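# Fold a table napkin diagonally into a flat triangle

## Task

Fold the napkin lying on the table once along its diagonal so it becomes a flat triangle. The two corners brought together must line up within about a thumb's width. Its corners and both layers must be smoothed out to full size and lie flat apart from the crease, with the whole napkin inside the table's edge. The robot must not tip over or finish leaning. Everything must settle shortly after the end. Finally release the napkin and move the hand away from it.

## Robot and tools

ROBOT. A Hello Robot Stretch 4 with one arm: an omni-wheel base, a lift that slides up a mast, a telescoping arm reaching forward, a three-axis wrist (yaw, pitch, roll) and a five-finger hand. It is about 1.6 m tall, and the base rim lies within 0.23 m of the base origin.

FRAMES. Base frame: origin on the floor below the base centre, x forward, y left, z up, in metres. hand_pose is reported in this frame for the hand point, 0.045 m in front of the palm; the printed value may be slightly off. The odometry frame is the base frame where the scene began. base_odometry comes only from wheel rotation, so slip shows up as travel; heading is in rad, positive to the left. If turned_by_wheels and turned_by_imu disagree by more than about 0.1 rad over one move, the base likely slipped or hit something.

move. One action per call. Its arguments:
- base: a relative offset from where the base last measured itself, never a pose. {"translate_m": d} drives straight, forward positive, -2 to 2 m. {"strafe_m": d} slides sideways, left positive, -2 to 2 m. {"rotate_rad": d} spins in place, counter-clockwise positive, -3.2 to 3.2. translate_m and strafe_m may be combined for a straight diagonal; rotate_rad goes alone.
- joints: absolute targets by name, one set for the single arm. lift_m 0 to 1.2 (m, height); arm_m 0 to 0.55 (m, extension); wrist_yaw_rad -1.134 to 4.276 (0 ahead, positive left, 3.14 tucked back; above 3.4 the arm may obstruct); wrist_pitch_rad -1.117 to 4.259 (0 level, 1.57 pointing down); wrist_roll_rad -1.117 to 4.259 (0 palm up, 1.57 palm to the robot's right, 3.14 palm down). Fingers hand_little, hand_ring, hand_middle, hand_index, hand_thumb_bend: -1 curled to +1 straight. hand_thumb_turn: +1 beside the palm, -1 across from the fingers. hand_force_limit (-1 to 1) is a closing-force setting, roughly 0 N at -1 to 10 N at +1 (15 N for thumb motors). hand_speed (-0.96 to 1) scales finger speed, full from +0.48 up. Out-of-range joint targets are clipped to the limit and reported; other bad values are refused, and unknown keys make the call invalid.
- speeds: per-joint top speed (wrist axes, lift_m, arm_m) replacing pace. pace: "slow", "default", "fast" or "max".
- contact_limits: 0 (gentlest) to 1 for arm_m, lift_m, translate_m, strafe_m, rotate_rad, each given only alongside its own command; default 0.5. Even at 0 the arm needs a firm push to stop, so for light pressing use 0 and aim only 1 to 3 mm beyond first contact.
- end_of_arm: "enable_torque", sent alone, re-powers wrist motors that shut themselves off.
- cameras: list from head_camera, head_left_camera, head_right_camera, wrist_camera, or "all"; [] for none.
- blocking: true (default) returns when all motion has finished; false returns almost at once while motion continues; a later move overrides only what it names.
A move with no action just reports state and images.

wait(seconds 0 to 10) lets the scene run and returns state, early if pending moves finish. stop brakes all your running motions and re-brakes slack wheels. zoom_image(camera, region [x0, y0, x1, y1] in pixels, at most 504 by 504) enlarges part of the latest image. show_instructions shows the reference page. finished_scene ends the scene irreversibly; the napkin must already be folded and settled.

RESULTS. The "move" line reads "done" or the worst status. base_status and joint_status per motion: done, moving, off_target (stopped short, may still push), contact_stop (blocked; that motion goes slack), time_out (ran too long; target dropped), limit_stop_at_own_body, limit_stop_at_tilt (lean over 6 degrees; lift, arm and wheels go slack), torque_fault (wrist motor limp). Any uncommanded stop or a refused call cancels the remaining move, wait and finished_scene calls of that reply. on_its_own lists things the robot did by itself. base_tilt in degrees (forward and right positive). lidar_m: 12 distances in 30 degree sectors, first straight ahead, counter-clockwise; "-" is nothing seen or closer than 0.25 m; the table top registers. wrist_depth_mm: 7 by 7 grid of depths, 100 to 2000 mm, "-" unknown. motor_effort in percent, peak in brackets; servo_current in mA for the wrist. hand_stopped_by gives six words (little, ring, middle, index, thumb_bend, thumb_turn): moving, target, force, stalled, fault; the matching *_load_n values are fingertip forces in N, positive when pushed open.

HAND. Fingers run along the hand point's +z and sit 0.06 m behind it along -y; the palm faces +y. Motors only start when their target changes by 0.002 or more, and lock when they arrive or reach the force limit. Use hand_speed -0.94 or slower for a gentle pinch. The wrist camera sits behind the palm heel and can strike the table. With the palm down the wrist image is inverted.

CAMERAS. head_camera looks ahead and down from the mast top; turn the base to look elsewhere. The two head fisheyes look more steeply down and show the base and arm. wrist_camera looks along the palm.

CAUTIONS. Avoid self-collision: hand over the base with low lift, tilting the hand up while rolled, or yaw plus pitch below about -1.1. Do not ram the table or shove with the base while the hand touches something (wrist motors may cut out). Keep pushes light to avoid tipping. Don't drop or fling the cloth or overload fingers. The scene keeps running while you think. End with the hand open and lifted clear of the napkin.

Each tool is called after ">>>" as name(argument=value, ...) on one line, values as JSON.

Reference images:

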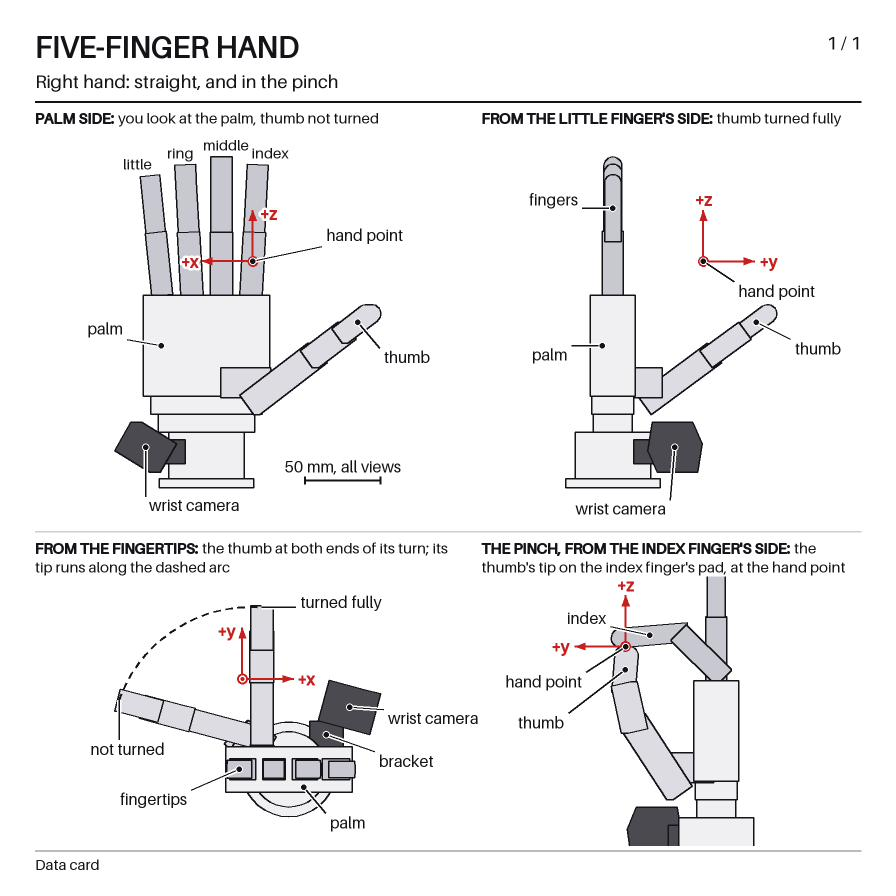

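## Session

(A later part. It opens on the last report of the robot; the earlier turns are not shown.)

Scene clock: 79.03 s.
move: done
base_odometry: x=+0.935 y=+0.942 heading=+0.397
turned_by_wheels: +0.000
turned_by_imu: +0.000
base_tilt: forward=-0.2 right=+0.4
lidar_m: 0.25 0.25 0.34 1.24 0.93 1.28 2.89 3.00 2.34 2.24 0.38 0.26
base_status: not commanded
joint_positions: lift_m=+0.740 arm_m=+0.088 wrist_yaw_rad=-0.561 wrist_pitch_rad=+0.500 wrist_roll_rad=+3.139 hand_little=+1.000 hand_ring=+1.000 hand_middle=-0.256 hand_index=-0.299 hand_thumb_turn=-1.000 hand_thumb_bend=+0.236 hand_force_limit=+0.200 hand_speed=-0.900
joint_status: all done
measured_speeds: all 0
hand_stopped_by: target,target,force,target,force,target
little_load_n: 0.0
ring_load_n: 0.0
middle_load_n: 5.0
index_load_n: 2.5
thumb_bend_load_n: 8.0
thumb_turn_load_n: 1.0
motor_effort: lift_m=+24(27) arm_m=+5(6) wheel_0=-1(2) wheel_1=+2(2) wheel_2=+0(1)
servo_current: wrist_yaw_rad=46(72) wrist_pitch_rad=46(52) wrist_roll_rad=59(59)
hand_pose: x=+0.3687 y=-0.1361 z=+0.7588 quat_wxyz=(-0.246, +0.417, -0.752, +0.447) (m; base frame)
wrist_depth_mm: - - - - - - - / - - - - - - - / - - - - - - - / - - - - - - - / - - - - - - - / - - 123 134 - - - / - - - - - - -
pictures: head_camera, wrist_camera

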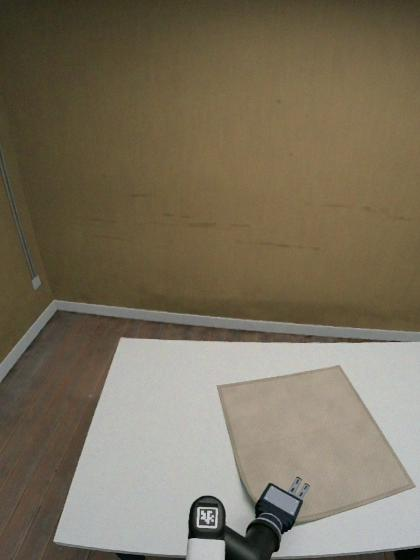

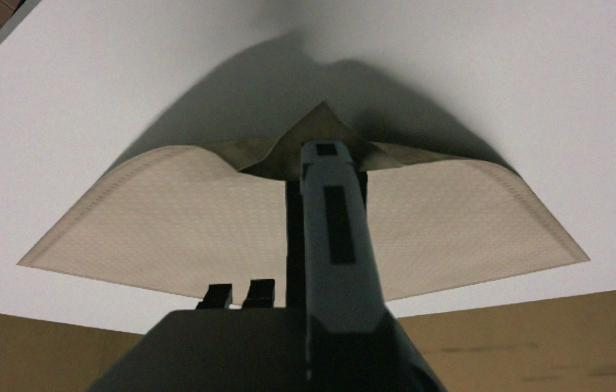

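>>> move(base={"strafe_m": -0.055, "translate_m": 0.0097}, joints={"lift_m": 0.827, "arm_m": 0.164, "wrist_pitch_rad": 0.55}, pace="slow", cameras=["head_camera", "wrist_camera"])

>>> move(base={"strafe_m": -0.055, "translate_m": 0.0097}, joints={"lift_m": 0.923, "arm_m": 0.24, "wrist_pitch_rad": 0.6}, pace="slow", cameras=["head_camera", "wrist_camera", "head_right_camera"])

Scene clock: 86.40 s.
move: done
base_odometry: x=+0.966 y=+0.895 heading=+0.396
turned_by_wheels: +0.000
turned_by_imu: +0.001
base_tilt: forward=-0.1 right=+0.5
lidar_m: 0.25 0.25 0.34 1.29 0.97 1.37 2.91 2.93 2.26 2.21 0.35 0.25
base_status: done
joint_positions: lift_m=+0.827 arm_m=+0.164 wrist_yaw_rad=-0.561 wrist_pitch_rad=+0.550 wrist_roll_rad=+3.139 hand_little=+1.000 hand_ring=+1.000 hand_middle=-0.256 hand_index=-0.299 hand_thumb_turn=-1.000 hand_thumb_bend=+0.236 hand_force_limit=+0.200 hand_speed=-0.900
joint_status: all done
measured_speeds: all 0
hand_stopped_by: target,target,force,target,force,target
little_load_n: -0.5
ring_load_n: 0.0
middle_load_n: 5.5
index_load_n: 2.5
thumb_bend_load_n: 7.5
thumb_turn_load_n: 1.0
motor_effort: lift_m=+24(26) arm_m=+6(9) wheel_0=+2(7) wheel_1=-3(7) wheel_2=-2(5)
servo_current: wrist_yaw_rad=39(59) wrist_pitch_rad=52(65) wrist_roll_rad=46(52)
hand_pose: x=+0.4378 y=-0.1317 z=+0.8378 quat_wxyz=(-0.236, +0.423, -0.763, +0.428) (m; base frame)
wrist_depth_mm: - - - - - - - / - - - - - - - / - - - - - - - / - - - - - - - / - - - - - - - / - - 123 133 - - - / - - - - - - -
pictures: head_camera, wrist_camera

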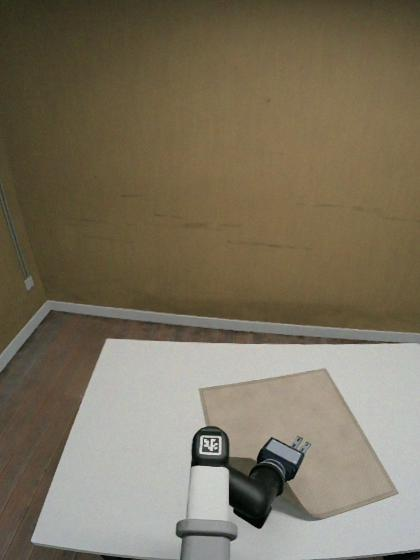

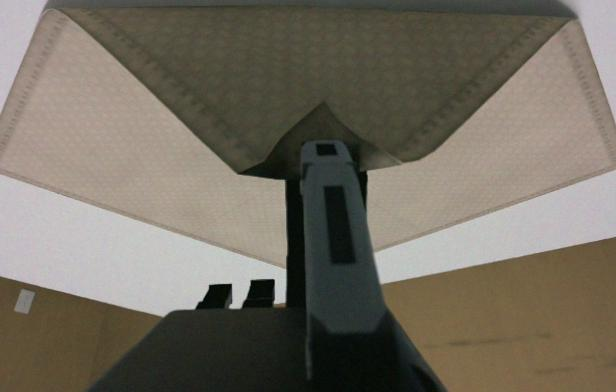

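Scene clock: 88.43 s.
move: done
base_odometry: x=+0.996 y=+0.848 heading=+0.396
turned_by_wheels: +0.000
turned_by_imu: +0.000
base_tilt: forward=-0.1 right=+0.5
lidar_m: 0.25 0.25 0.32 1.35 1.01 1.50 2.92 2.85 2.23 2.12 0.33 0.25
base_status: done
joint_positions: lift_m=+0.923 arm_m=+0.240 wrist_yaw_rad=-0.561 wrist_pitch_rad=+0.600 wrist_roll_rad=+3.139 hand_little=+1.000 hand_ring=+1.000 hand_middle=-0.256 hand_index=-0.299 hand_thumb_turn=-1.000 hand_thumb_bend=+0.236 hand_force_limit=+0.200 hand_speed=-0.900
joint_status: all done
measured_speeds: all 0
hand_stopped_by: target,target,force,target,force,target
little_load_n: 0.0
ring_load_n: 0.0
middle_load_n: 5.0
index_load_n: 2.5
thumb_bend_load_n: 7.5
thumb_turn_load_n: 0.5
motor_effort: lift_m=+24(28) arm_m=+6(8) wheel_0=+3(7) wheel_1=-3(7) wheel_2=-1(7)
servo_current: wrist_yaw_rad=39(65) wrist_pitch_rad=52(78) wrist_roll_rad=46(65)
hand_pose: x=+0.5065 y=-0.1272 z=+0.9261 quat_wxyz=(-0.225, +0.429, -0.774, +0.409) (m; base frame)
wrist_depth_mm: - - - - - - - / - - - - - - - / - - - - - - - / - - - - - - - / - - - - - - - / - - 124 133 - - - / - - - - - - -
pictures: head_camera, head_right_camera, wrist_camera

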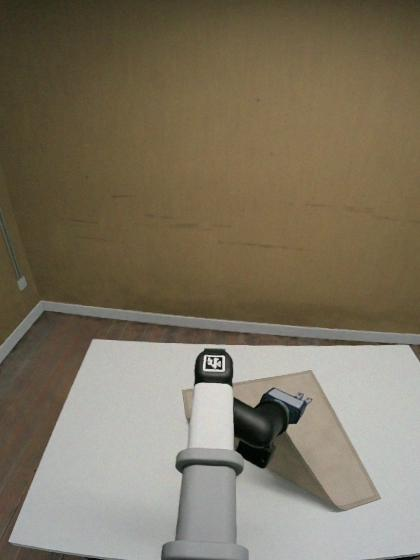

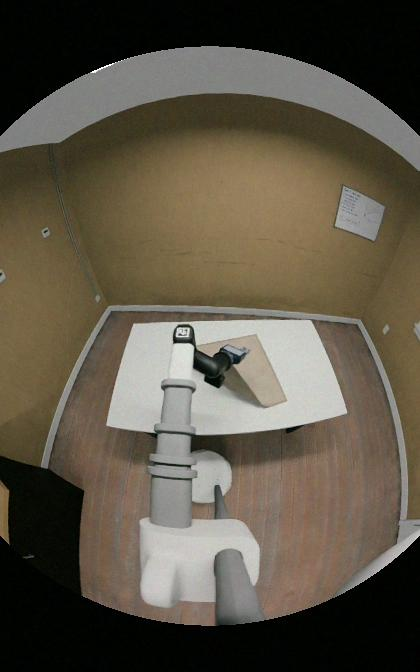

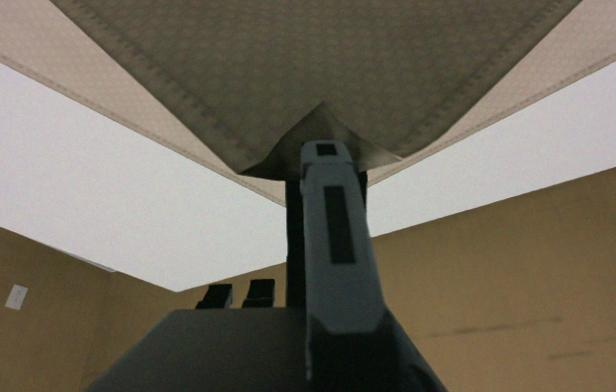

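>>> move(base={"strafe_m": -0.055, "translate_m": 0.0097}, joints={"lift_m": 0.962, "arm_m": 0.317, "wrist_pitch_rad": 0.65}, pace="slow", cameras=["head_camera", "wrist_camera"])

>>> move(base={"strafe_m": -0.055, "translate_m": 0.0097}, joints={"lift_m": 0.937, "arm_m": 0.393, "wrist_pitch_rad": 0.7}, pace="slow", cameras=["head_camera", "wrist_camera"])

>>> move(base={"strafe_m": -0.055, "translate_m": 0.0097}, joints={"lift_m": 0.862, "arm_m": 0.469, "wrist_pitch_rad": 0.75}, pace="slow", cameras=["all"])

Scene clock: 90.80 s.
move: done
base_odometry: x=+1.026 y=+0.801 heading=+0.396
turned_by_wheels: +0.000
turned_by_imu: +0.000
base_tilt: forward=-0.1 right=+0.4
lidar_m: 0.25 0.25 0.33 1.37 1.05 1.55 2.95 2.81 2.15 2.08 0.30 0.25
base_status: done
joint_positions: lift_m=+0.962 arm_m=+0.317 wrist_yaw_rad=-0.561 wrist_pitch_rad=+0.650 wrist_roll_rad=+3.139 hand_little=+1.000 hand_ring=+1.000 hand_middle=-0.256 hand_index=-0.299 hand_thumb_turn=-1.000 hand_thumb_bend=+0.236 hand_force_limit=+0.200 hand_speed=-0.900
joint_status: all done
measured_speeds: all 0
hand_stopped_by: target,target,force,target,force,target
little_load_n: -0.5
ring_load_n: 0.0
middle_load_n: 5.0
index_load_n: 2.5
thumb_bend_load_n: 8.0
thumb_turn_load_n: 1.0
motor_effort: lift_m=+24(27) arm_m=+6(9) wheel_0=+2(7) wheel_1=-2(6) wheel_2=-1(5)
servo_current: wrist_yaw_rad=52(65) wrist_pitch_rad=46(72) wrist_roll_rad=39(59)
hand_pose: x=+0.5760 y=-0.1225 z=+0.9579 quat_wxyz=(-0.215, +0.434, -0.783, +0.389) (m; base frame)
wrist_depth_mm: - - - - - - - / - - - - - - - / - - - - - - - / - - - - - - - / - - - - - - - / - - 123 134 - - - / - - - - - - -
pictures: head_camera, wrist_camera

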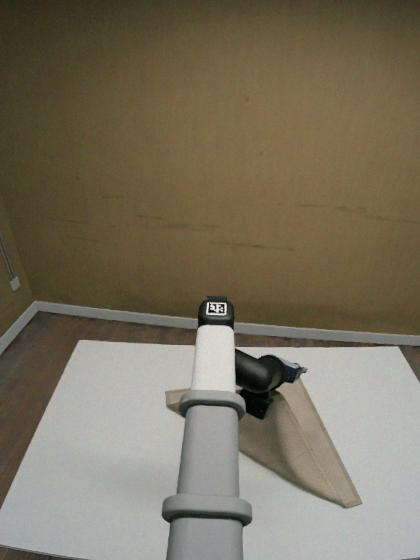

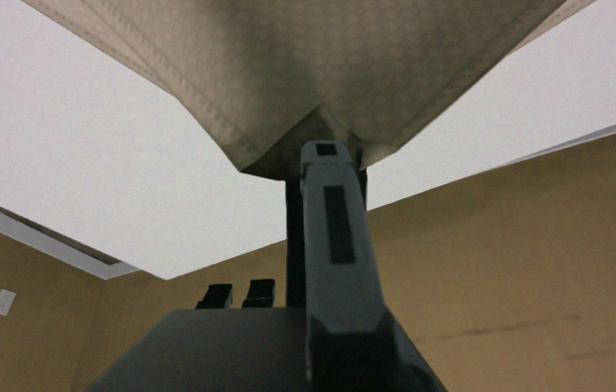

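Scene clock: 92.83 s.
move: done
base_odometry: x=+1.056 y=+0.754 heading=+0.396
turned_by_wheels: +0.000
turned_by_imu: +0.000
base_tilt: forward=+0.0 right=+0.4
lidar_m: 0.25 0.25 0.29 1.43 1.15 1.63 2.96 2.66 2.09 2.03 0.33 0.25
base_status: done
joint_positions: lift_m=+0.937 arm_m=+0.393 wrist_yaw_rad=-0.561 wrist_pitch_rad=+0.700 wrist_roll_rad=+3.139 hand_little=+1.000 hand_ring=+1.000 hand_middle=-0.256 hand_index=-0.299 hand_thumb_turn=-1.000 hand_thumb_bend=+0.236 hand_force_limit=+0.200 hand_speed=-0.900
joint_status: all done
measured_speeds: all 0
hand_stopped_by: target,target,force,target,force,target
little_load_n: 0.0
ring_load_n: 0.0
middle_load_n: 5.0
index_load_n: 2.5
thumb_bend_load_n: 7.5
thumb_turn_load_n: 0.5
motor_effort: lift_m=+15(22) arm_m=+6(8) wheel_0=+2(8) wheel_1=-2(6) wheel_2=-3(6)
servo_current: wrist_yaw_rad=59(72) wrist_pitch_rad=52(59) wrist_roll_rad=39(59)
hand_pose: x=+0.6441 y=-0.1175 z=+0.9269 quat_wxyz=(-0.204, +0.440, -0.793, +0.370) (m; base frame)
wrist_depth_mm: - - - - - - - / - - - - - - - / - - - - - - - / - - - - - - - / - - - - - - - / - - 123 134 - - - / 1863 - - - - - -
pictures: head_camera, wrist_camera

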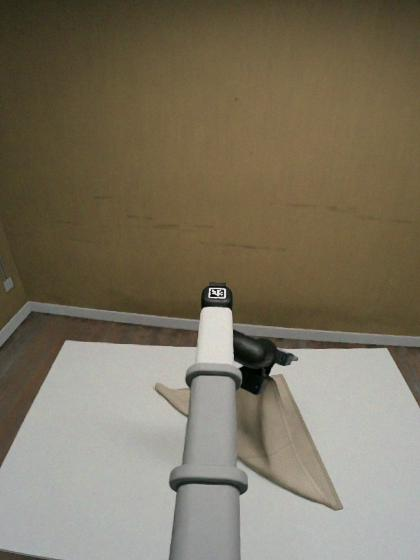

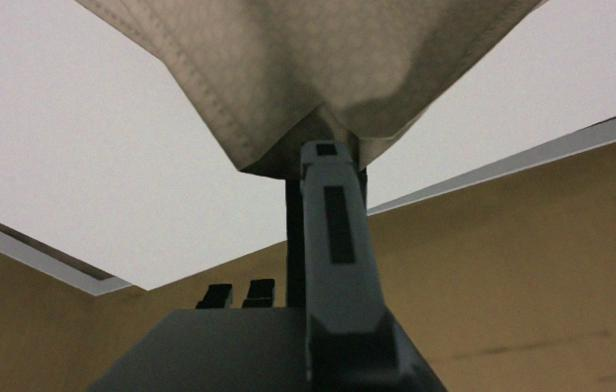

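Scene clock: 94.87 s.
move: done
base_odometry: x=+1.086 y=+0.707 heading=+0.395
turned_by_wheels: +0.000
turned_by_imu: +0.000
base_tilt: forward=-0.1 right=+0.5
lidar_m: 0.25 0.25 0.28 1.46 1.18 1.72 2.97 2.65 2.07 1.99 0.28 0.25
base_status: done
joint_positions: lift_m=+0.862 arm_m=+0.469 wrist_yaw_rad=-0.561 wrist_pitch_rad=+0.750 wrist_roll_rad=+3.139 hand_little=+1.000 hand_ring=+1.000 hand_middle=-0.256 hand_index=-0.299 hand_thumb_turn=-1.000 hand_thumb_bend=+0.236 hand_force_limit=+0.200 hand_speed=-0.900
joint_status: all done
measured_speeds: all 0
hand_stopped_by: target,target,force,target,force,target
little_load_n: 0.0
ring_load_n: 0.0
middle_load_n: 5.0
index_load_n: 2.5
thumb_bend_load_n: 7.5
thumb_turn_load_n: 1.0
motor_effort: lift_m=+15(17) arm_m=+6(10) wheel_0=+2(7) wheel_1=-3(7) wheel_2=-2(5)
servo_current: wrist_yaw_rad=59(65) wrist_pitch_rad=52(59) wrist_roll_rad=46(52)
hand_pose: x=+0.7120 y=-0.1124 z=+0.8456 quat_wxyz=(-0.193, +0.445, -0.802, +0.350) (m; base frame)
wrist_depth_mm: - - - - - - - / - - - - - - - / - - - - - - - / - - - - - - - / - - - - - - - / - - 123 134 - - - / - - - - - - -
pictures: head_camera, head_left_camera, head_right_camera, wrist_camera

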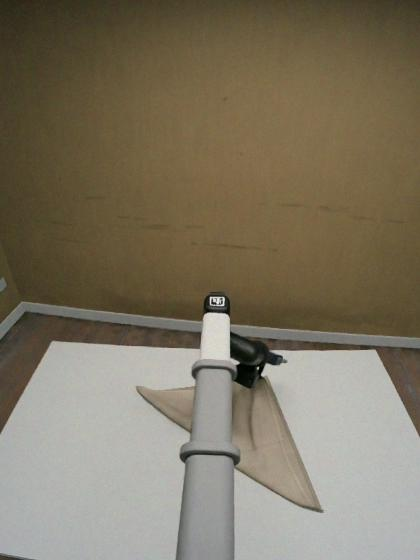

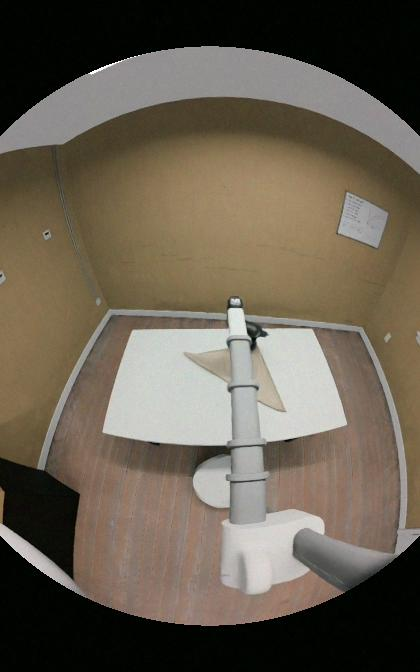

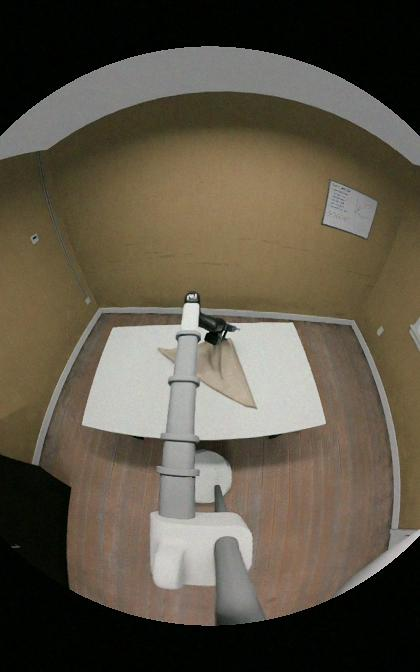

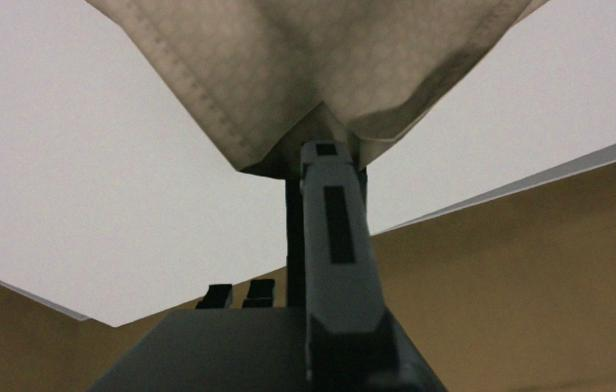

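>>> zoom_image(camera="head_camera", region=[120, 320, 340, 530])

>>> zoom_image(camera="head_right_camera", region=[130, 290, 280, 430])

Scaled by 2.291 from the camera's 420x560 image, which has a finer 1200x1600 frame.

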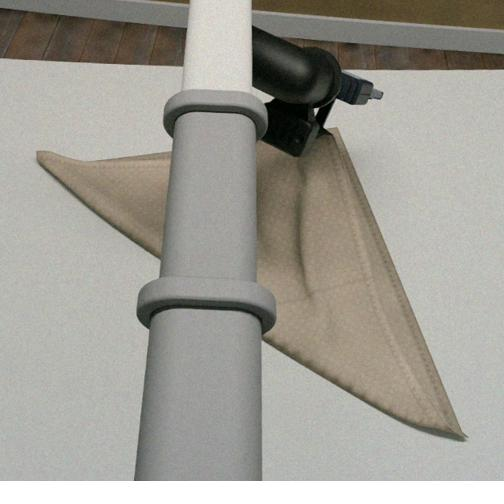

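Scaled by 3.360 from the camera's 420x672 image, which has a finer 600x960 frame.

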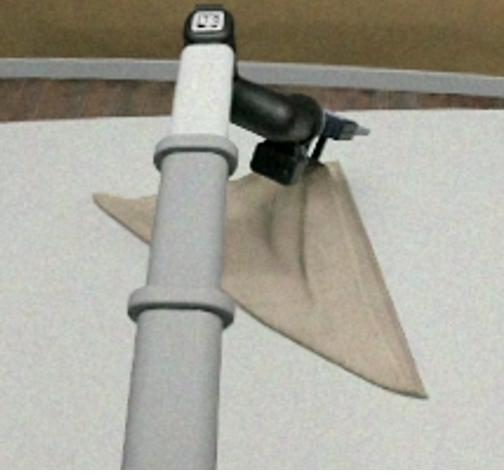

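>>> move(base={"strafe_m": -0.052, "translate_m": 0.02}, joints={"lift_m": 0.81, "arm_m": 0.531, "wrist_pitch_rad": 0.9}, pace="slow", cameras=["head_camera", "head_right_camera", "wrist_camera"])

>>> zoom_image(camera="head_camera", region=[120, 320, 340, 530])

Scene clock: 98.00 s.
move: done
base_odometry: x=+1.124 y=+0.667 heading=+0.395
turned_by_wheels: +0.000
turned_by_imu: +0.001
base_tilt: forward=-0.1 right=+0.5
lidar_m: 0.25 0.25 0.25 0.68 1.27 1.81 2.97 2.55 2.00 1.93 0.29 0.25
base_status: done
joint_positions: lift_m=+0.810 arm_m=+0.531 wrist_yaw_rad=-0.561 wrist_pitch_rad=+0.899 wrist_roll_rad=+3.139 hand_little=+1.000 hand_ring=+1.000 hand_middle=-0.256 hand_index=-0.299 hand_thumb_turn=-1.000 hand_thumb_bend=+0.236 hand_force_limit=+0.200 hand_speed=-0.900
joint_status: all done
measured_speeds: all 0
hand_stopped_by: target,target,force,target,force,target
little_load_n: 0.0
ring_load_n: 0.0
middle_load_n: 5.0
index_load_n: 3.0
thumb_bend_load_n: 8.0
thumb_turn_load_n: 1.0
motor_effort: lift_m=+15(18) arm_m=+5(9) wheel_0=+3(9) wheel_1=-2(8) wheel_2=-1(6)
servo_current: wrist_yaw_rad=39(72) wrist_pitch_rad=33(65) wrist_roll_rad=46(59)
hand_pose: x=+0.7483 y=-0.0963 z=+0.7777 quat_wxyz=(-0.159, +0.458, -0.826, +0.289) (m; base frame)
wrist_depth_mm: - - - - - - - / - - - - - - - / - - - - - - - / - - - - - - - / - - - - - - - / - - 123 133 - - - / - - - - - - -
pictures: head_camera, head_right_camera, wrist_camera

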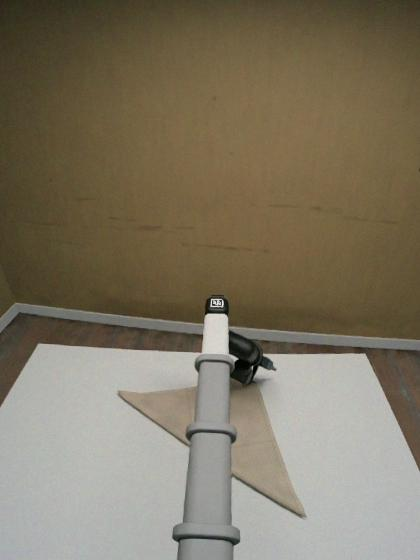

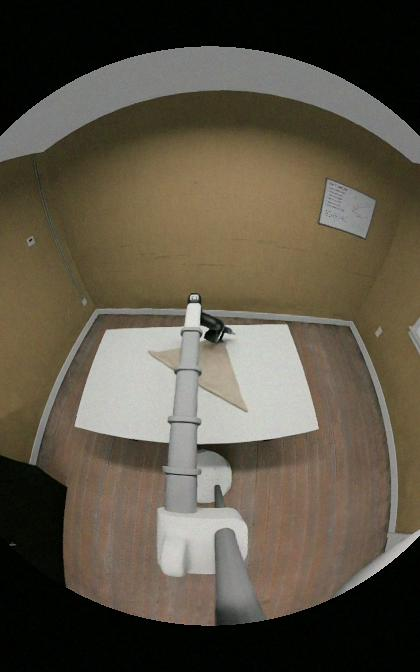

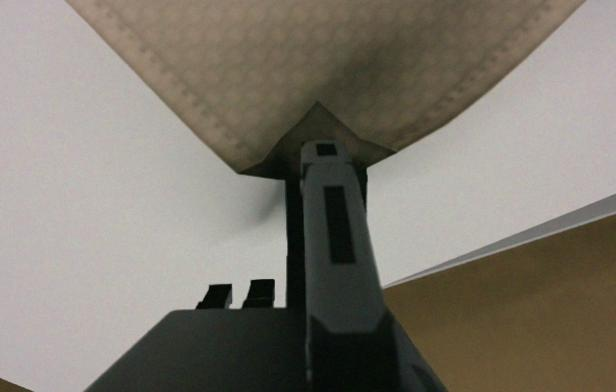

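Scaled by 2.291 from the camera's 420x560 image, which has a finer 1200x1600 frame.

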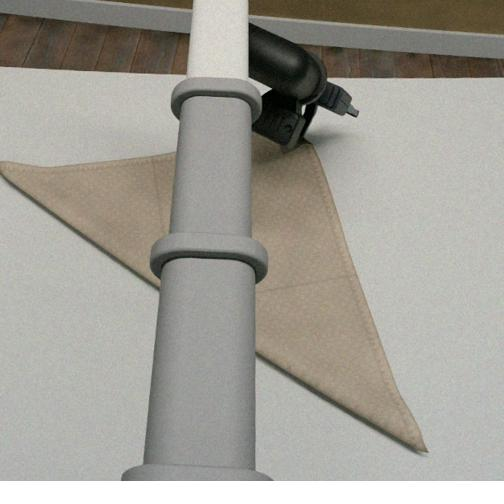

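>>> move(joints={"lift_m": 0.774}, pace="slow", contact_limits={"lift_m": 0.1}, cameras=["head_camera", "wrist_camera"])

>>> zoom_image(camera="head_camera", region=[120, 320, 340, 530])

Scene clock: 99.83 s.
move: done
base_odometry: x=+1.124 y=+0.667 heading=+0.395
turned_by_wheels: +0.000
turned_by_imu: +0.000
base_tilt: forward=+0.0 right=+0.4
lidar_m: 0.25 0.25 0.26 0.68 1.26 1.75 2.98 2.61 2.00 1.92 0.28 0.25
base_status: not commanded
joint_positions: lift_m=+0.774 arm_m=+0.531 wrist_yaw_rad=-0.561 wrist_pitch_rad=+0.899 wrist_roll_rad=+3.139 hand_little=+1.000 hand_ring=+1.000 hand_middle=-0.256 hand_index=-0.299 hand_thumb_turn=-1.000 hand_thumb_bend=+0.236 hand_force_limit=+0.200 hand_speed=-0.900
joint_status: all done
measured_speeds: all 0
hand_stopped_by: target,target,force,target,force,target
little_load_n: 0.0
ring_load_n: 0.0
middle_load_n: 5.0
index_load_n: 2.5
thumb_bend_load_n: 7.5
thumb_turn_load_n: 0.5
motor_effort: lift_m=+14(18) arm_m=+6(6) wheel_0=+3(3) wheel_1=-2(2) wheel_2=-1(1)
servo_current: wrist_yaw_rad=46(65) wrist_pitch_rad=39(52) wrist_roll_rad=52(52)
contact_limits: lift_m 0.1
hand_pose: x=+0.7483 y=-0.0963 z=+0.7417 quat_wxyz=(-0.159, +0.458, -0.826, +0.289) (m; base frame)
wrist_depth_mm: - - - - - - - / - - - - - - - / - - - - - - - / - - - - - - - / - - - - - - - / - - 123 134 - - - / - - - - - - -
pictures: head_camera, wrist_camera

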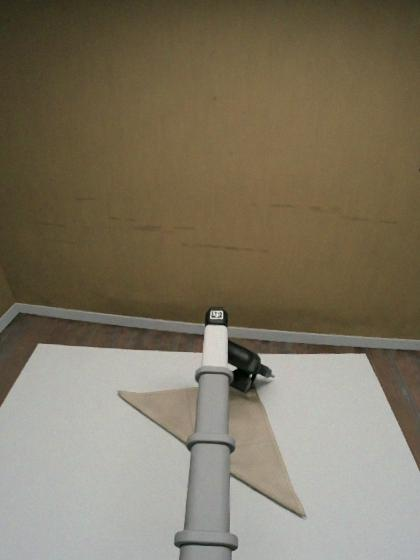

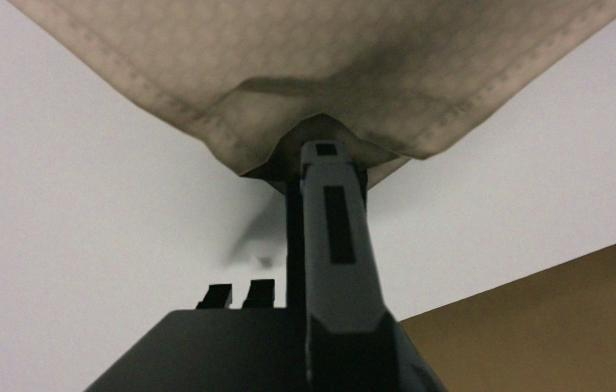

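Scaled by 2.291 from the camera's 420x560 image, which has a finer 1200x1600 frame.

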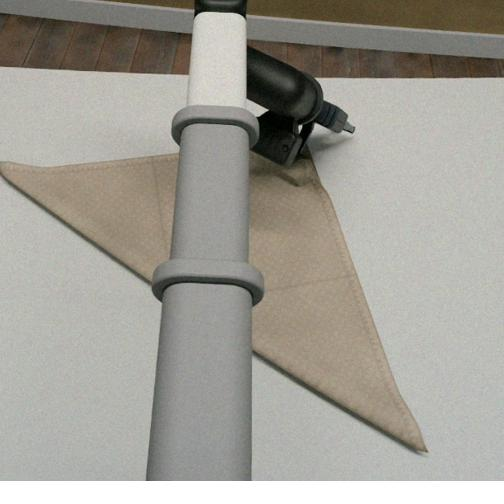

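>>> move(joints={"lift_m": 0.767}, pace="slow", contact_limits={"lift_m": 0.1})

>>> move(joints={"hand_index": 0.1, "hand_middle": 0.1, "hand_speed": -0.8}, cameras=["wrist_camera"])

>>> zoom_image(camera="wrist_camera", region=[160, 60, 480, 260])

Scene clock: 100.83 s.
move: done
base_odometry: x=+1.124 y=+0.667 heading=+0.395
turned_by_wheels: +0.000
turned_by_imu: +0.000
base_tilt: forward=-0.1 right=+0.5
lidar_m: 0.25 0.25 0.27 0.73 1.25 1.79 2.96 2.56 1.98 1.93 0.27 0.25
base_status: not commanded
joint_positions: lift_m=+0.767 arm_m=+0.531 wrist_yaw_rad=-0.561 wrist_pitch_rad=+0.899 wrist_roll_rad=+3.139 hand_little=+1.000 hand_ring=+1.000 hand_middle=-0.256 hand_index=-0.299 hand_thumb_turn=-1.000 hand_thumb_bend=+0.236 hand_force_limit=+0.200 hand_speed=-0.900
joint_status: all done
measured_speeds: all 0
hand_stopped_by: target,target,force,target,force,target
little_load_n: 0.0
ring_load_n: 0.0
middle_load_n: 5.0
index_load_n: 2.5
thumb_bend_load_n: 7.5
thumb_turn_load_n: 1.0
motor_effort: lift_m=+15(16) arm_m=+6(6) wheel_0=+3(3) wheel_1=-2(2) wheel_2=-1(1)
servo_current: wrist_yaw_rad=52(65) wrist_pitch_rad=52(52) wrist_roll_rad=33(52)
contact_limits: lift_m 0.1
hand_pose: x=+0.7483 y=-0.0963 z=+0.7347 quat_wxyz=(-0.159, +0.458, -0.826, +0.289) (m; base frame)
wrist_depth_mm: 135 135 136 137 135 - - / - - - - - - - / - - - - - - - / - - - - - - - / - - - - - - - / - - 123 133 - - - / - - - - - - -
pictures: none

Scene clock: 102.03 s.
move: done
base_odometry: x=+1.124 y=+0.667 heading=+0.395
turned_by_wheels: +0.000
turned_by_imu: +0.000
base_tilt: forward=-0.1 right=+0.5
lidar_m: 0.25 0.25 0.27 0.69 1.25 1.81 2.97 2.57 2.01 1.92 0.30 0.25
base_status: not commanded
joint_positions: lift_m=+0.767 arm_m=+0.531 wrist_yaw_rad=-0.561 wrist_pitch_rad=+0.899 wrist_roll_rad=+3.139 hand_little=+1.000 hand_ring=+1.000 hand_middle=+0.098 hand_index=+0.100 hand_thumb_turn=-1.000 hand_thumb_bend=+0.234 hand_force_limit=+0.200 hand_speed=-0.800
joint_status: all done
measured_speeds: all 0
hand_stopped_by: target,target,target,target,force,target
little_load_n: 0.0
ring_load_n: 0.0
middle_load_n: -7.5
index_load_n: 0.0
thumb_bend_load_n: 0.0
thumb_turn_load_n: 0.5
motor_effort: lift_m=+15(15) arm_m=+6(6) wheel_0=+3(3) wheel_1=-1(2) wheel_2=-1(1)
servo_current: wrist_yaw_rad=46(59) wrist_pitch_rad=52(52) wrist_roll_rad=46(59)
contact_limits: lift_m 0.1
hand_pose: x=+0.7483 y=-0.0963 z=+0.7347 quat_wxyz=(-0.159, +0.458, -0.826, +0.289) (m; base frame)
wrist_depth_mm: - - - - - - - / - - - - - - - / - - - - - - - / - - - - - - - / - - - - - - - / - - 123 133 - - - / - - - - - - -
pictures: wrist_camera

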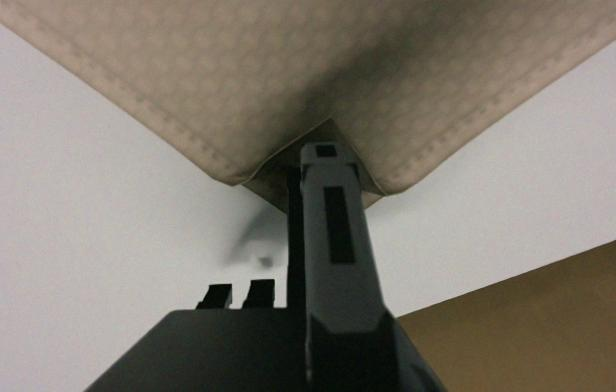

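Scaled by 1.575.

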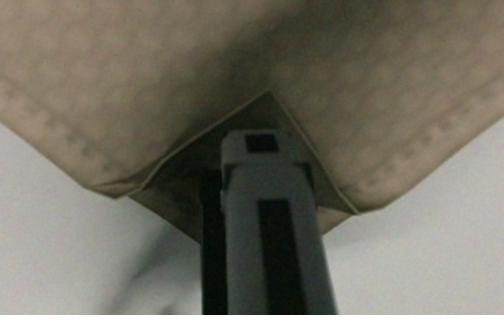

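>>> move(joints={"lift_m": 0.775, "hand_thumb_bend": 0.5, "hand_index": 0.3, "hand_middle": 0.3}, pace="slow")

>>> move(joints={"lift_m": 0.86}, pace="slow", cameras=["wrist_camera", "head_camera"])

>>> zoom_image(camera="wrist_camera", region=[160, 60, 480, 260])

>>> zoom_image(camera="head_camera", region=[120, 320, 340, 530])

Scene clock: 104.07 s.
move: done
base_odometry: x=+1.124 y=+0.667 heading=+0.395
turned_by_wheels: +0.000
turned_by_imu: +0.000
base_tilt: forward=-0.1 right=+0.4
lidar_m: 0.25 0.25 0.29 0.68 1.24 1.83 2.96 2.59 1.99 1.93 0.28 0.25
base_status: not commanded
joint_positions: lift_m=+0.775 arm_m=+0.531 wrist_yaw_rad=-0.561 wrist_pitch_rad=+0.899 wrist_roll_rad=+3.139 hand_little=+1.000 hand_ring=+1.000 hand_middle=+0.299 hand_index=+0.300 hand_thumb_turn=-1.000 hand_thumb_bend=+0.500 hand_force_limit=+0.200 hand_speed=-0.800
joint_status: all done
measured_speeds: all 0
hand_stopped_by: target,target,target,target,target,target
little_load_n: 0.0
ring_load_n: -0.5
middle_load_n: -4.0
index_load_n: 0.0
thumb_bend_load_n: 0.0
thumb_turn_load_n: 0.0
motor_effort: lift_m=+21(22) arm_m=+5(6) wheel_0=+3(3) wheel_1=+0(2) wheel_2=-1(1)
servo_current: wrist_yaw_rad=46(72) wrist_pitch_rad=46(52) wrist_roll_rad=46(59)
hand_pose: x=+0.7483 y=-0.0963 z=+0.7422 quat_wxyz=(-0.159, +0.458, -0.826, +0.289) (m; base frame)
wrist_depth_mm: - - - - - - - / - - - - - - - / - - - 112 - - - / - - - - - - - / - - - - - - - / - - 123 134 - - - / - - - - - - -
pictures: none

Scene clock: 105.67 s.
move: done
base_odometry: x=+1.124 y=+0.667 heading=+0.395
turned_by_wheels: +0.000
turned_by_imu: +0.000
base_tilt: forward=-0.2 right=+0.4
lidar_m: 0.25 0.25 0.25 0.69 1.24 1.80 2.99 2.60 1.99 1.91 0.28 0.25
base_status: not commanded
joint_positions: lift_m=+0.860 arm_m=+0.531 wrist_yaw_rad=-0.561 wrist_pitch_rad=+0.899 wrist_roll_rad=+3.139 hand_little=+1.000 hand_ring=+1.000 hand_middle=+0.299 hand_index=+0.300 hand_thumb_turn=-1.000 hand_thumb_bend=+0.500 hand_force_limit=+0.200 hand_speed=-0.800
joint_status: all done
measured_speeds: all 0
hand_stopped_by: target,target,target,target,target,target
little_load_n: 0.0
ring_load_n: 0.0
middle_load_n: 0.0
index_load_n: 0.0
thumb_bend_load_n: 0.0
thumb_turn_load_n: 0.0
motor_effort: lift_m=+24(27) arm_m=+6(6) wheel_0=+3(3) wheel_1=-1(2) wheel_2=-1(1)
servo_current: wrist_yaw_rad=26(78) wrist_pitch_rad=46(59) wrist_roll_rad=46(52)
hand_pose: x=+0.7483 y=-0.0963 z=+0.8270 quat_wxyz=(-0.159, +0.458, -0.826, +0.289) (m; base frame)
wrist_depth_mm: - - - - - - - / - - - - - - - / - - - 112 - - - / - - - - - - 1229 / - - - - - - - / - - 123 134 - - - / - - - - - - -
pictures: head_camera, wrist_camera

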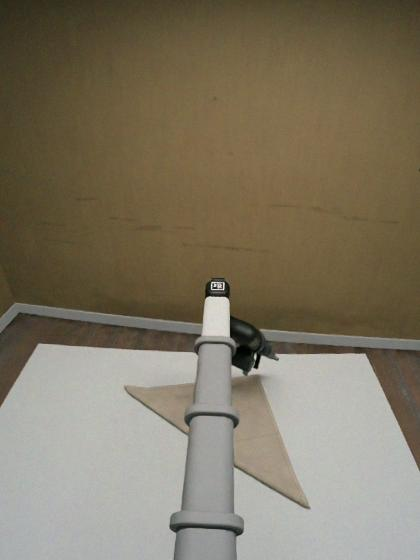

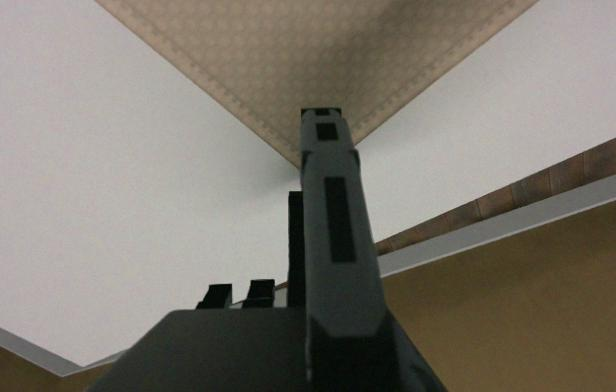

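Scaled by 1.575.

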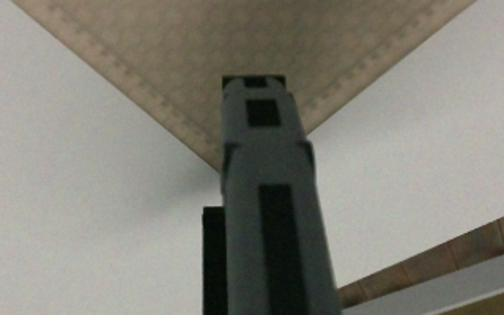

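Scaled by 2.291 from the camera's 420x560 image, which has a finer 1200x1600 frame.

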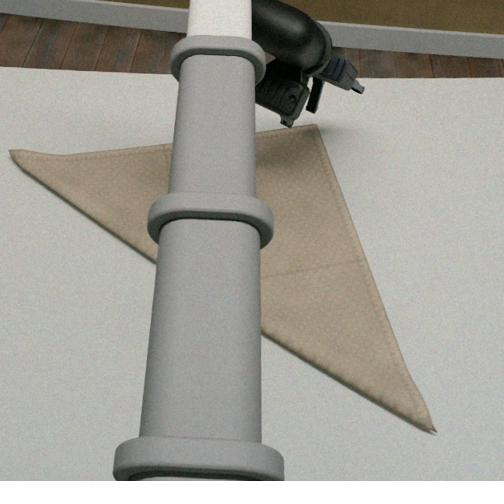

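>>> move(joints={"lift_m": 1.1, "hand_thumb_turn": 1.0, "hand_thumb_bend": 1.0, "hand_index": 1.0, "hand_middle": 1.0})

>>> move(base={"translate_m": -0.08}, joints={"wrist_pitch_rad": 1.4, "arm_m": 0.3}, cameras=["all"])

Scene clock: 112.83 s.
move: done
base_odometry: x=+1.124 y=+0.667 heading=+0.395
turned_by_wheels: +0.000
turned_by_imu: +0.002
base_tilt: forward=-0.1 right=+0.4
lidar_m: 0.25 0.25 0.28 0.69 1.24 1.81 2.97 2.57 1.98 1.91 0.28 0.25
base_status: not commanded
joint_positions: lift_m=+1.100 arm_m=+0.531 wrist_yaw_rad=-0.561 wrist_pitch_rad=+0.899 wrist_roll_rad=+3.139 hand_little=+1.000 hand_ring=+1.000 hand_middle=+1.000 hand_index=+1.000 hand_thumb_turn=+1.000 hand_thumb_bend=+1.000 hand_force_limit=+0.200 hand_speed=-0.800
joint_status: all done
measured_speeds: all 0
hand_stopped_by: target,target,target,target,target,target
little_load_n: 0.0
ring_load_n: 0.0
middle_load_n: 0.0
index_load_n: 0.0
thumb_bend_load_n: 0.0
thumb_turn_load_n: 0.0
motor_effort: lift_m=+23(28) arm_m=+6(6) wheel_0=+3(4) wheel_1=-1(2) wheel_2=-1(1)
servo_current: wrist_yaw_rad=39(72) wrist_pitch_rad=39(59) wrist_roll_rad=46(59)
hand_pose: x=+0.7483 y=-0.0963 z=+1.0670 quat_wxyz=(-0.159, +0.458, -0.826, +0.289) (m; base frame)
wrist_depth_mm: - - - - - - 1138 / - - - - - 1229 1229 / - - - 1366 1366 1366 1336 / 1499 - 1537 1499 1464 - - / 1708 1756 1661 - - - - / 1983 1921 123 132 - - - / 1863 - - - - - -
pictures: none

Scene clock: 114.63 s.
move: done
base_odometry: x=+1.050 y=+0.636 heading=+0.395
turned_by_wheels: +0.000
turned_by_imu: +0.001
base_tilt: forward=-0.2 right=+0.4
lidar_m: 0.25 0.28 0.37 1.30 1.24 1.82 2.88 2.57 2.01 1.91 0.38 0.27
base_status: done
joint_positions: lift_m=+1.100 arm_m=+0.300 wrist_yaw_rad=-0.561 wrist_pitch_rad=+1.398 wrist_roll_rad=+3.139 hand_little=+1.000 hand_ring=+1.000 hand_middle=+1.000 hand_index=+1.000 hand_thumb_turn=+1.000 hand_thumb_bend=+1.000 hand_force_limit=+0.200 hand_speed=-0.800
joint_status: all done
measured_speeds: all 0
hand_stopped_by: target,target,target,target,target,target
little_load_n: -0.5
ring_load_n: 0.0
middle_load_n: 0.5
index_load_n: 0.0
thumb_bend_load_n: 0.0
thumb_turn_load_n: 0.0
motor_effort: lift_m=+23(24) arm_m=-5(9) wheel_0=+0(7) wheel_1=+0(6) wheel_2=-2(11)
servo_current: wrist_yaw_rad=46(65) wrist_pitch_rad=52(91) wrist_roll_rad=52(52)
hand_pose: x=+0.4228 y=-0.0367 z=+1.0494 quat_wxyz=(-0.042, +0.483, -0.871, +0.076) (m; base frame)
wrist_depth_mm: 1118 1098 917 917 - - - / 1118 1138 1138 - - - - / 1182 1160 - - - - - / 1182 - - - - - - / - - - - - - - / - - 123 132 - - - / - - - - - - -
pictures: head_camera, head_left_camera, head_right_camera, wrist_camera

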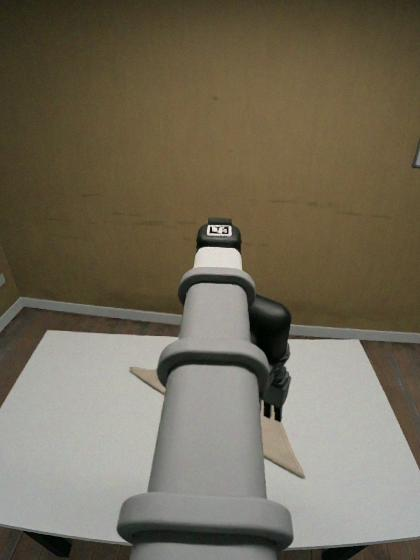

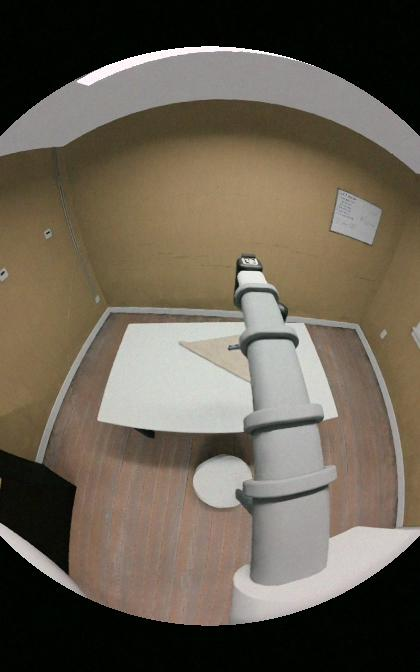

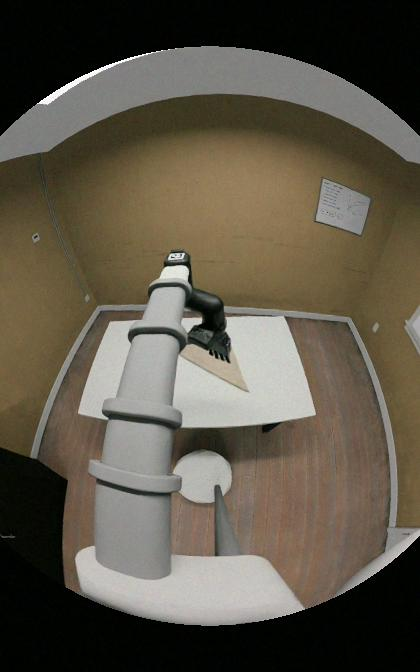

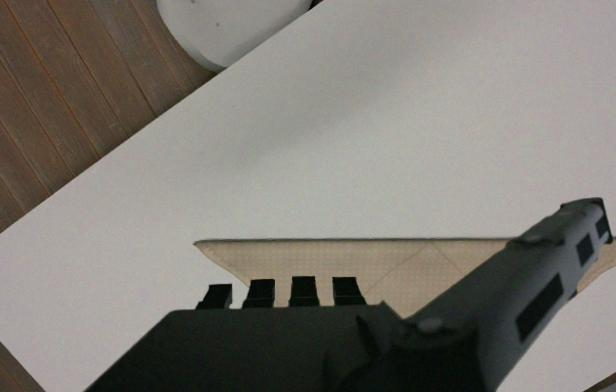

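>>> move(joints={"wrist_roll_rad": 0.0, "wrist_pitch_rad": 1.4, "arm_m": 0.3}, cameras=["wrist_camera"])

>>> zoom_image(camera="wrist_camera", region=[0, 0, 500, 392])

Scene clock: 117.30 s.
move: done
base_odometry: x=+1.050 y=+0.636 heading=+0.395
turned_by_wheels: +0.000
turned_by_imu: +0.001
base_tilt: forward=-0.1 right=+0.5
lidar_m: 0.25 0.27 0.39 1.32 1.23 1.78 2.92 2.57 2.00 1.93 0.40 0.28
base_status: not commanded
joint_positions: lift_m=+1.100 arm_m=+0.300 wrist_yaw_rad=-0.561 wrist_pitch_rad=+1.398 wrist_roll_rad=+0.002 hand_little=+1.000 hand_ring=+1.000 hand_middle=+1.000 hand_index=+1.000 hand_thumb_turn=+1.000 hand_thumb_bend=+1.000 hand_force_limit=+0.200 hand_speed=-0.800
joint_status: all done
measured_speeds: all 0
hand_stopped_by: target,target,target,target,target,target
little_load_n: 0.0
ring_load_n: 0.0
middle_load_n: 0.0
index_load_n: 0.0
thumb_bend_load_n: 0.0
thumb_turn_load_n: 0.0
motor_effort: lift_m=+23(24) arm_m=-5(9) wheel_0=+1(1) wheel_1=+0(1) wheel_2=-2(3)
servo_current: wrist_yaw_rad=39(72) wrist_pitch_rad=46(65) wrist_roll_rad=52(124)
hand_pose: x=+0.4904 y=-0.1520 z=+1.0701 quat_wxyz=(+0.075, +0.872, +0.481, +0.042) (m; base frame)
wrist_depth_mm: - - - - - - 1366 / - - - - - - 1308 / - - - - - - - / - - - - - - - / - - - - - - - / - - 123 132 - - - / - - - - - - -
pictures: wrist_camera

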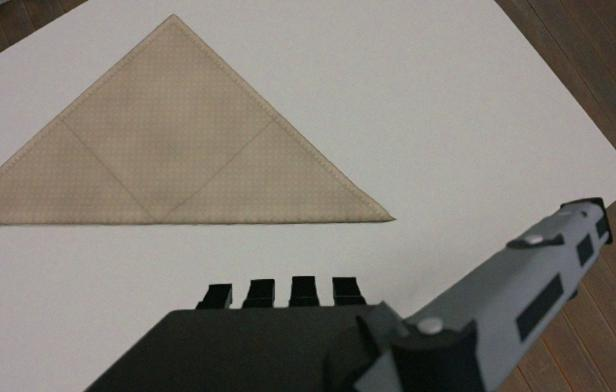

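Scaled by 1.008.

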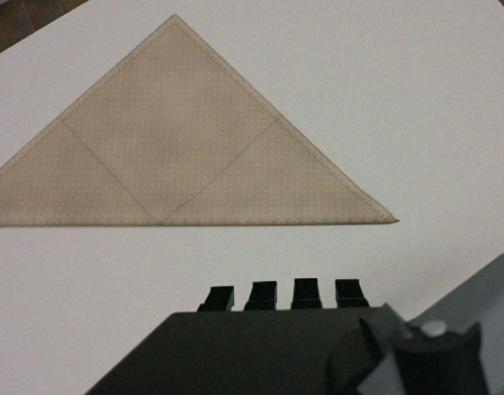

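>>> zoom_image(camera="wrist_camera", region=[120, 0, 240, 90])

>>> zoom_image(camera="wrist_camera", region=[300, 150, 420, 240])

>>> move(base={"strafe_m": 0.15}, cameras=["wrist_camera", "head_camera"])

Scaled by 4.200.

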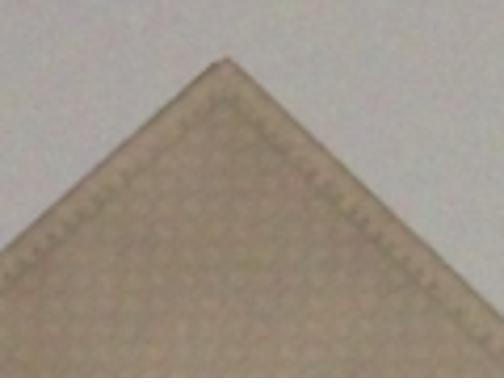

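Scaled by 4.200.

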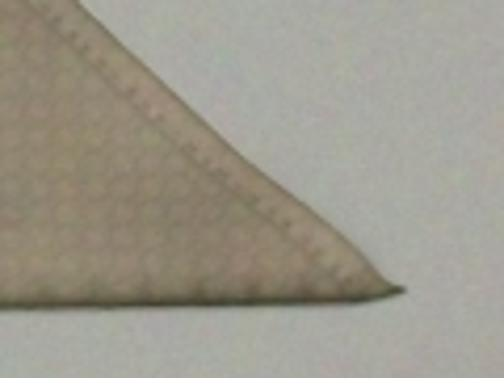

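Scene clock: 119.27 s.
move: done
base_odometry: x=+0.993 y=+0.775 heading=+0.395
turned_by_wheels: +0.000
turned_by_imu: +0.000
base_tilt: forward=-0.1 right=+0.5
lidar_m: 0.25 0.25 0.38 1.28 1.09 1.58 2.89 2.79 2.13 2.08 0.41 0.25
base_status: done
joint_positions: lift_m=+1.100 arm_m=+0.300 wrist_yaw_rad=-0.561 wrist_pitch_rad=+1.398 wrist_roll_rad=+0.002 hand_little=+1.000 hand_ring=+1.000 hand_middle=+1.000 hand_index=+1.000 hand_thumb_turn=+1.000 hand_thumb_bend=+1.000 hand_force_limit=+0.200 hand_speed=-0.800
joint_status: not commanded
measured_speeds: all 0
hand_stopped_by: target,target,target,target,target,target
little_load_n: 0.0
ring_load_n: 0.0
middle_load_n: 0.0
index_load_n: 0.0
thumb_bend_load_n: 0.0
thumb_turn_load_n: 0.0
motor_effort: lift_m=+23(24) arm_m=-6(6) wheel_0=+1(10) wheel_1=+0(10) wheel_2=+0(3)
servo_current: wrist_yaw_rad=59(72) wrist_pitch_rad=46(59) wrist_roll_rad=39(52)
hand_pose: x=+0.4904 y=-0.1520 z=+1.0701 quat_wxyz=(+0.075, +0.872, +0.481, +0.042) (m; base frame)
wrist_depth_mm: 1308 - - - - - - / - - - - - - - / - - - - - - - / - - - - - - - / - - - - - - - / - - 123 133 - - - / - - - - - - -
pictures: head_camera, wrist_camera

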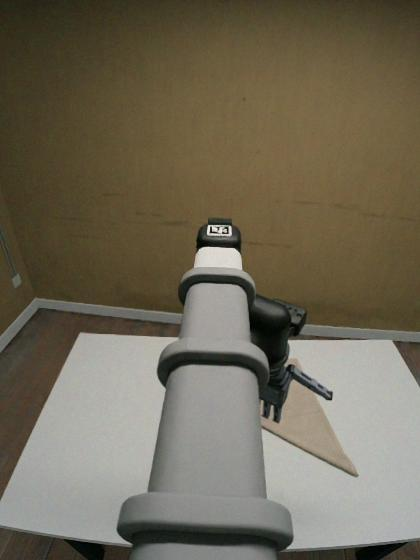

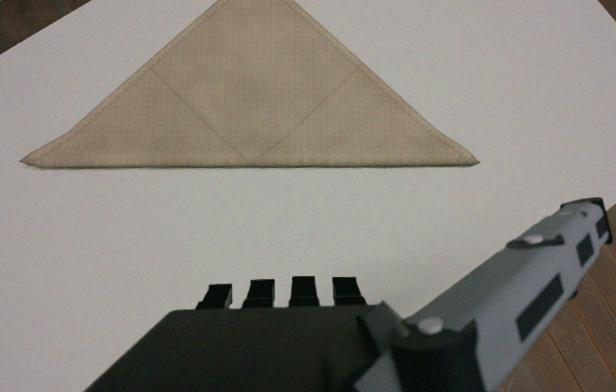

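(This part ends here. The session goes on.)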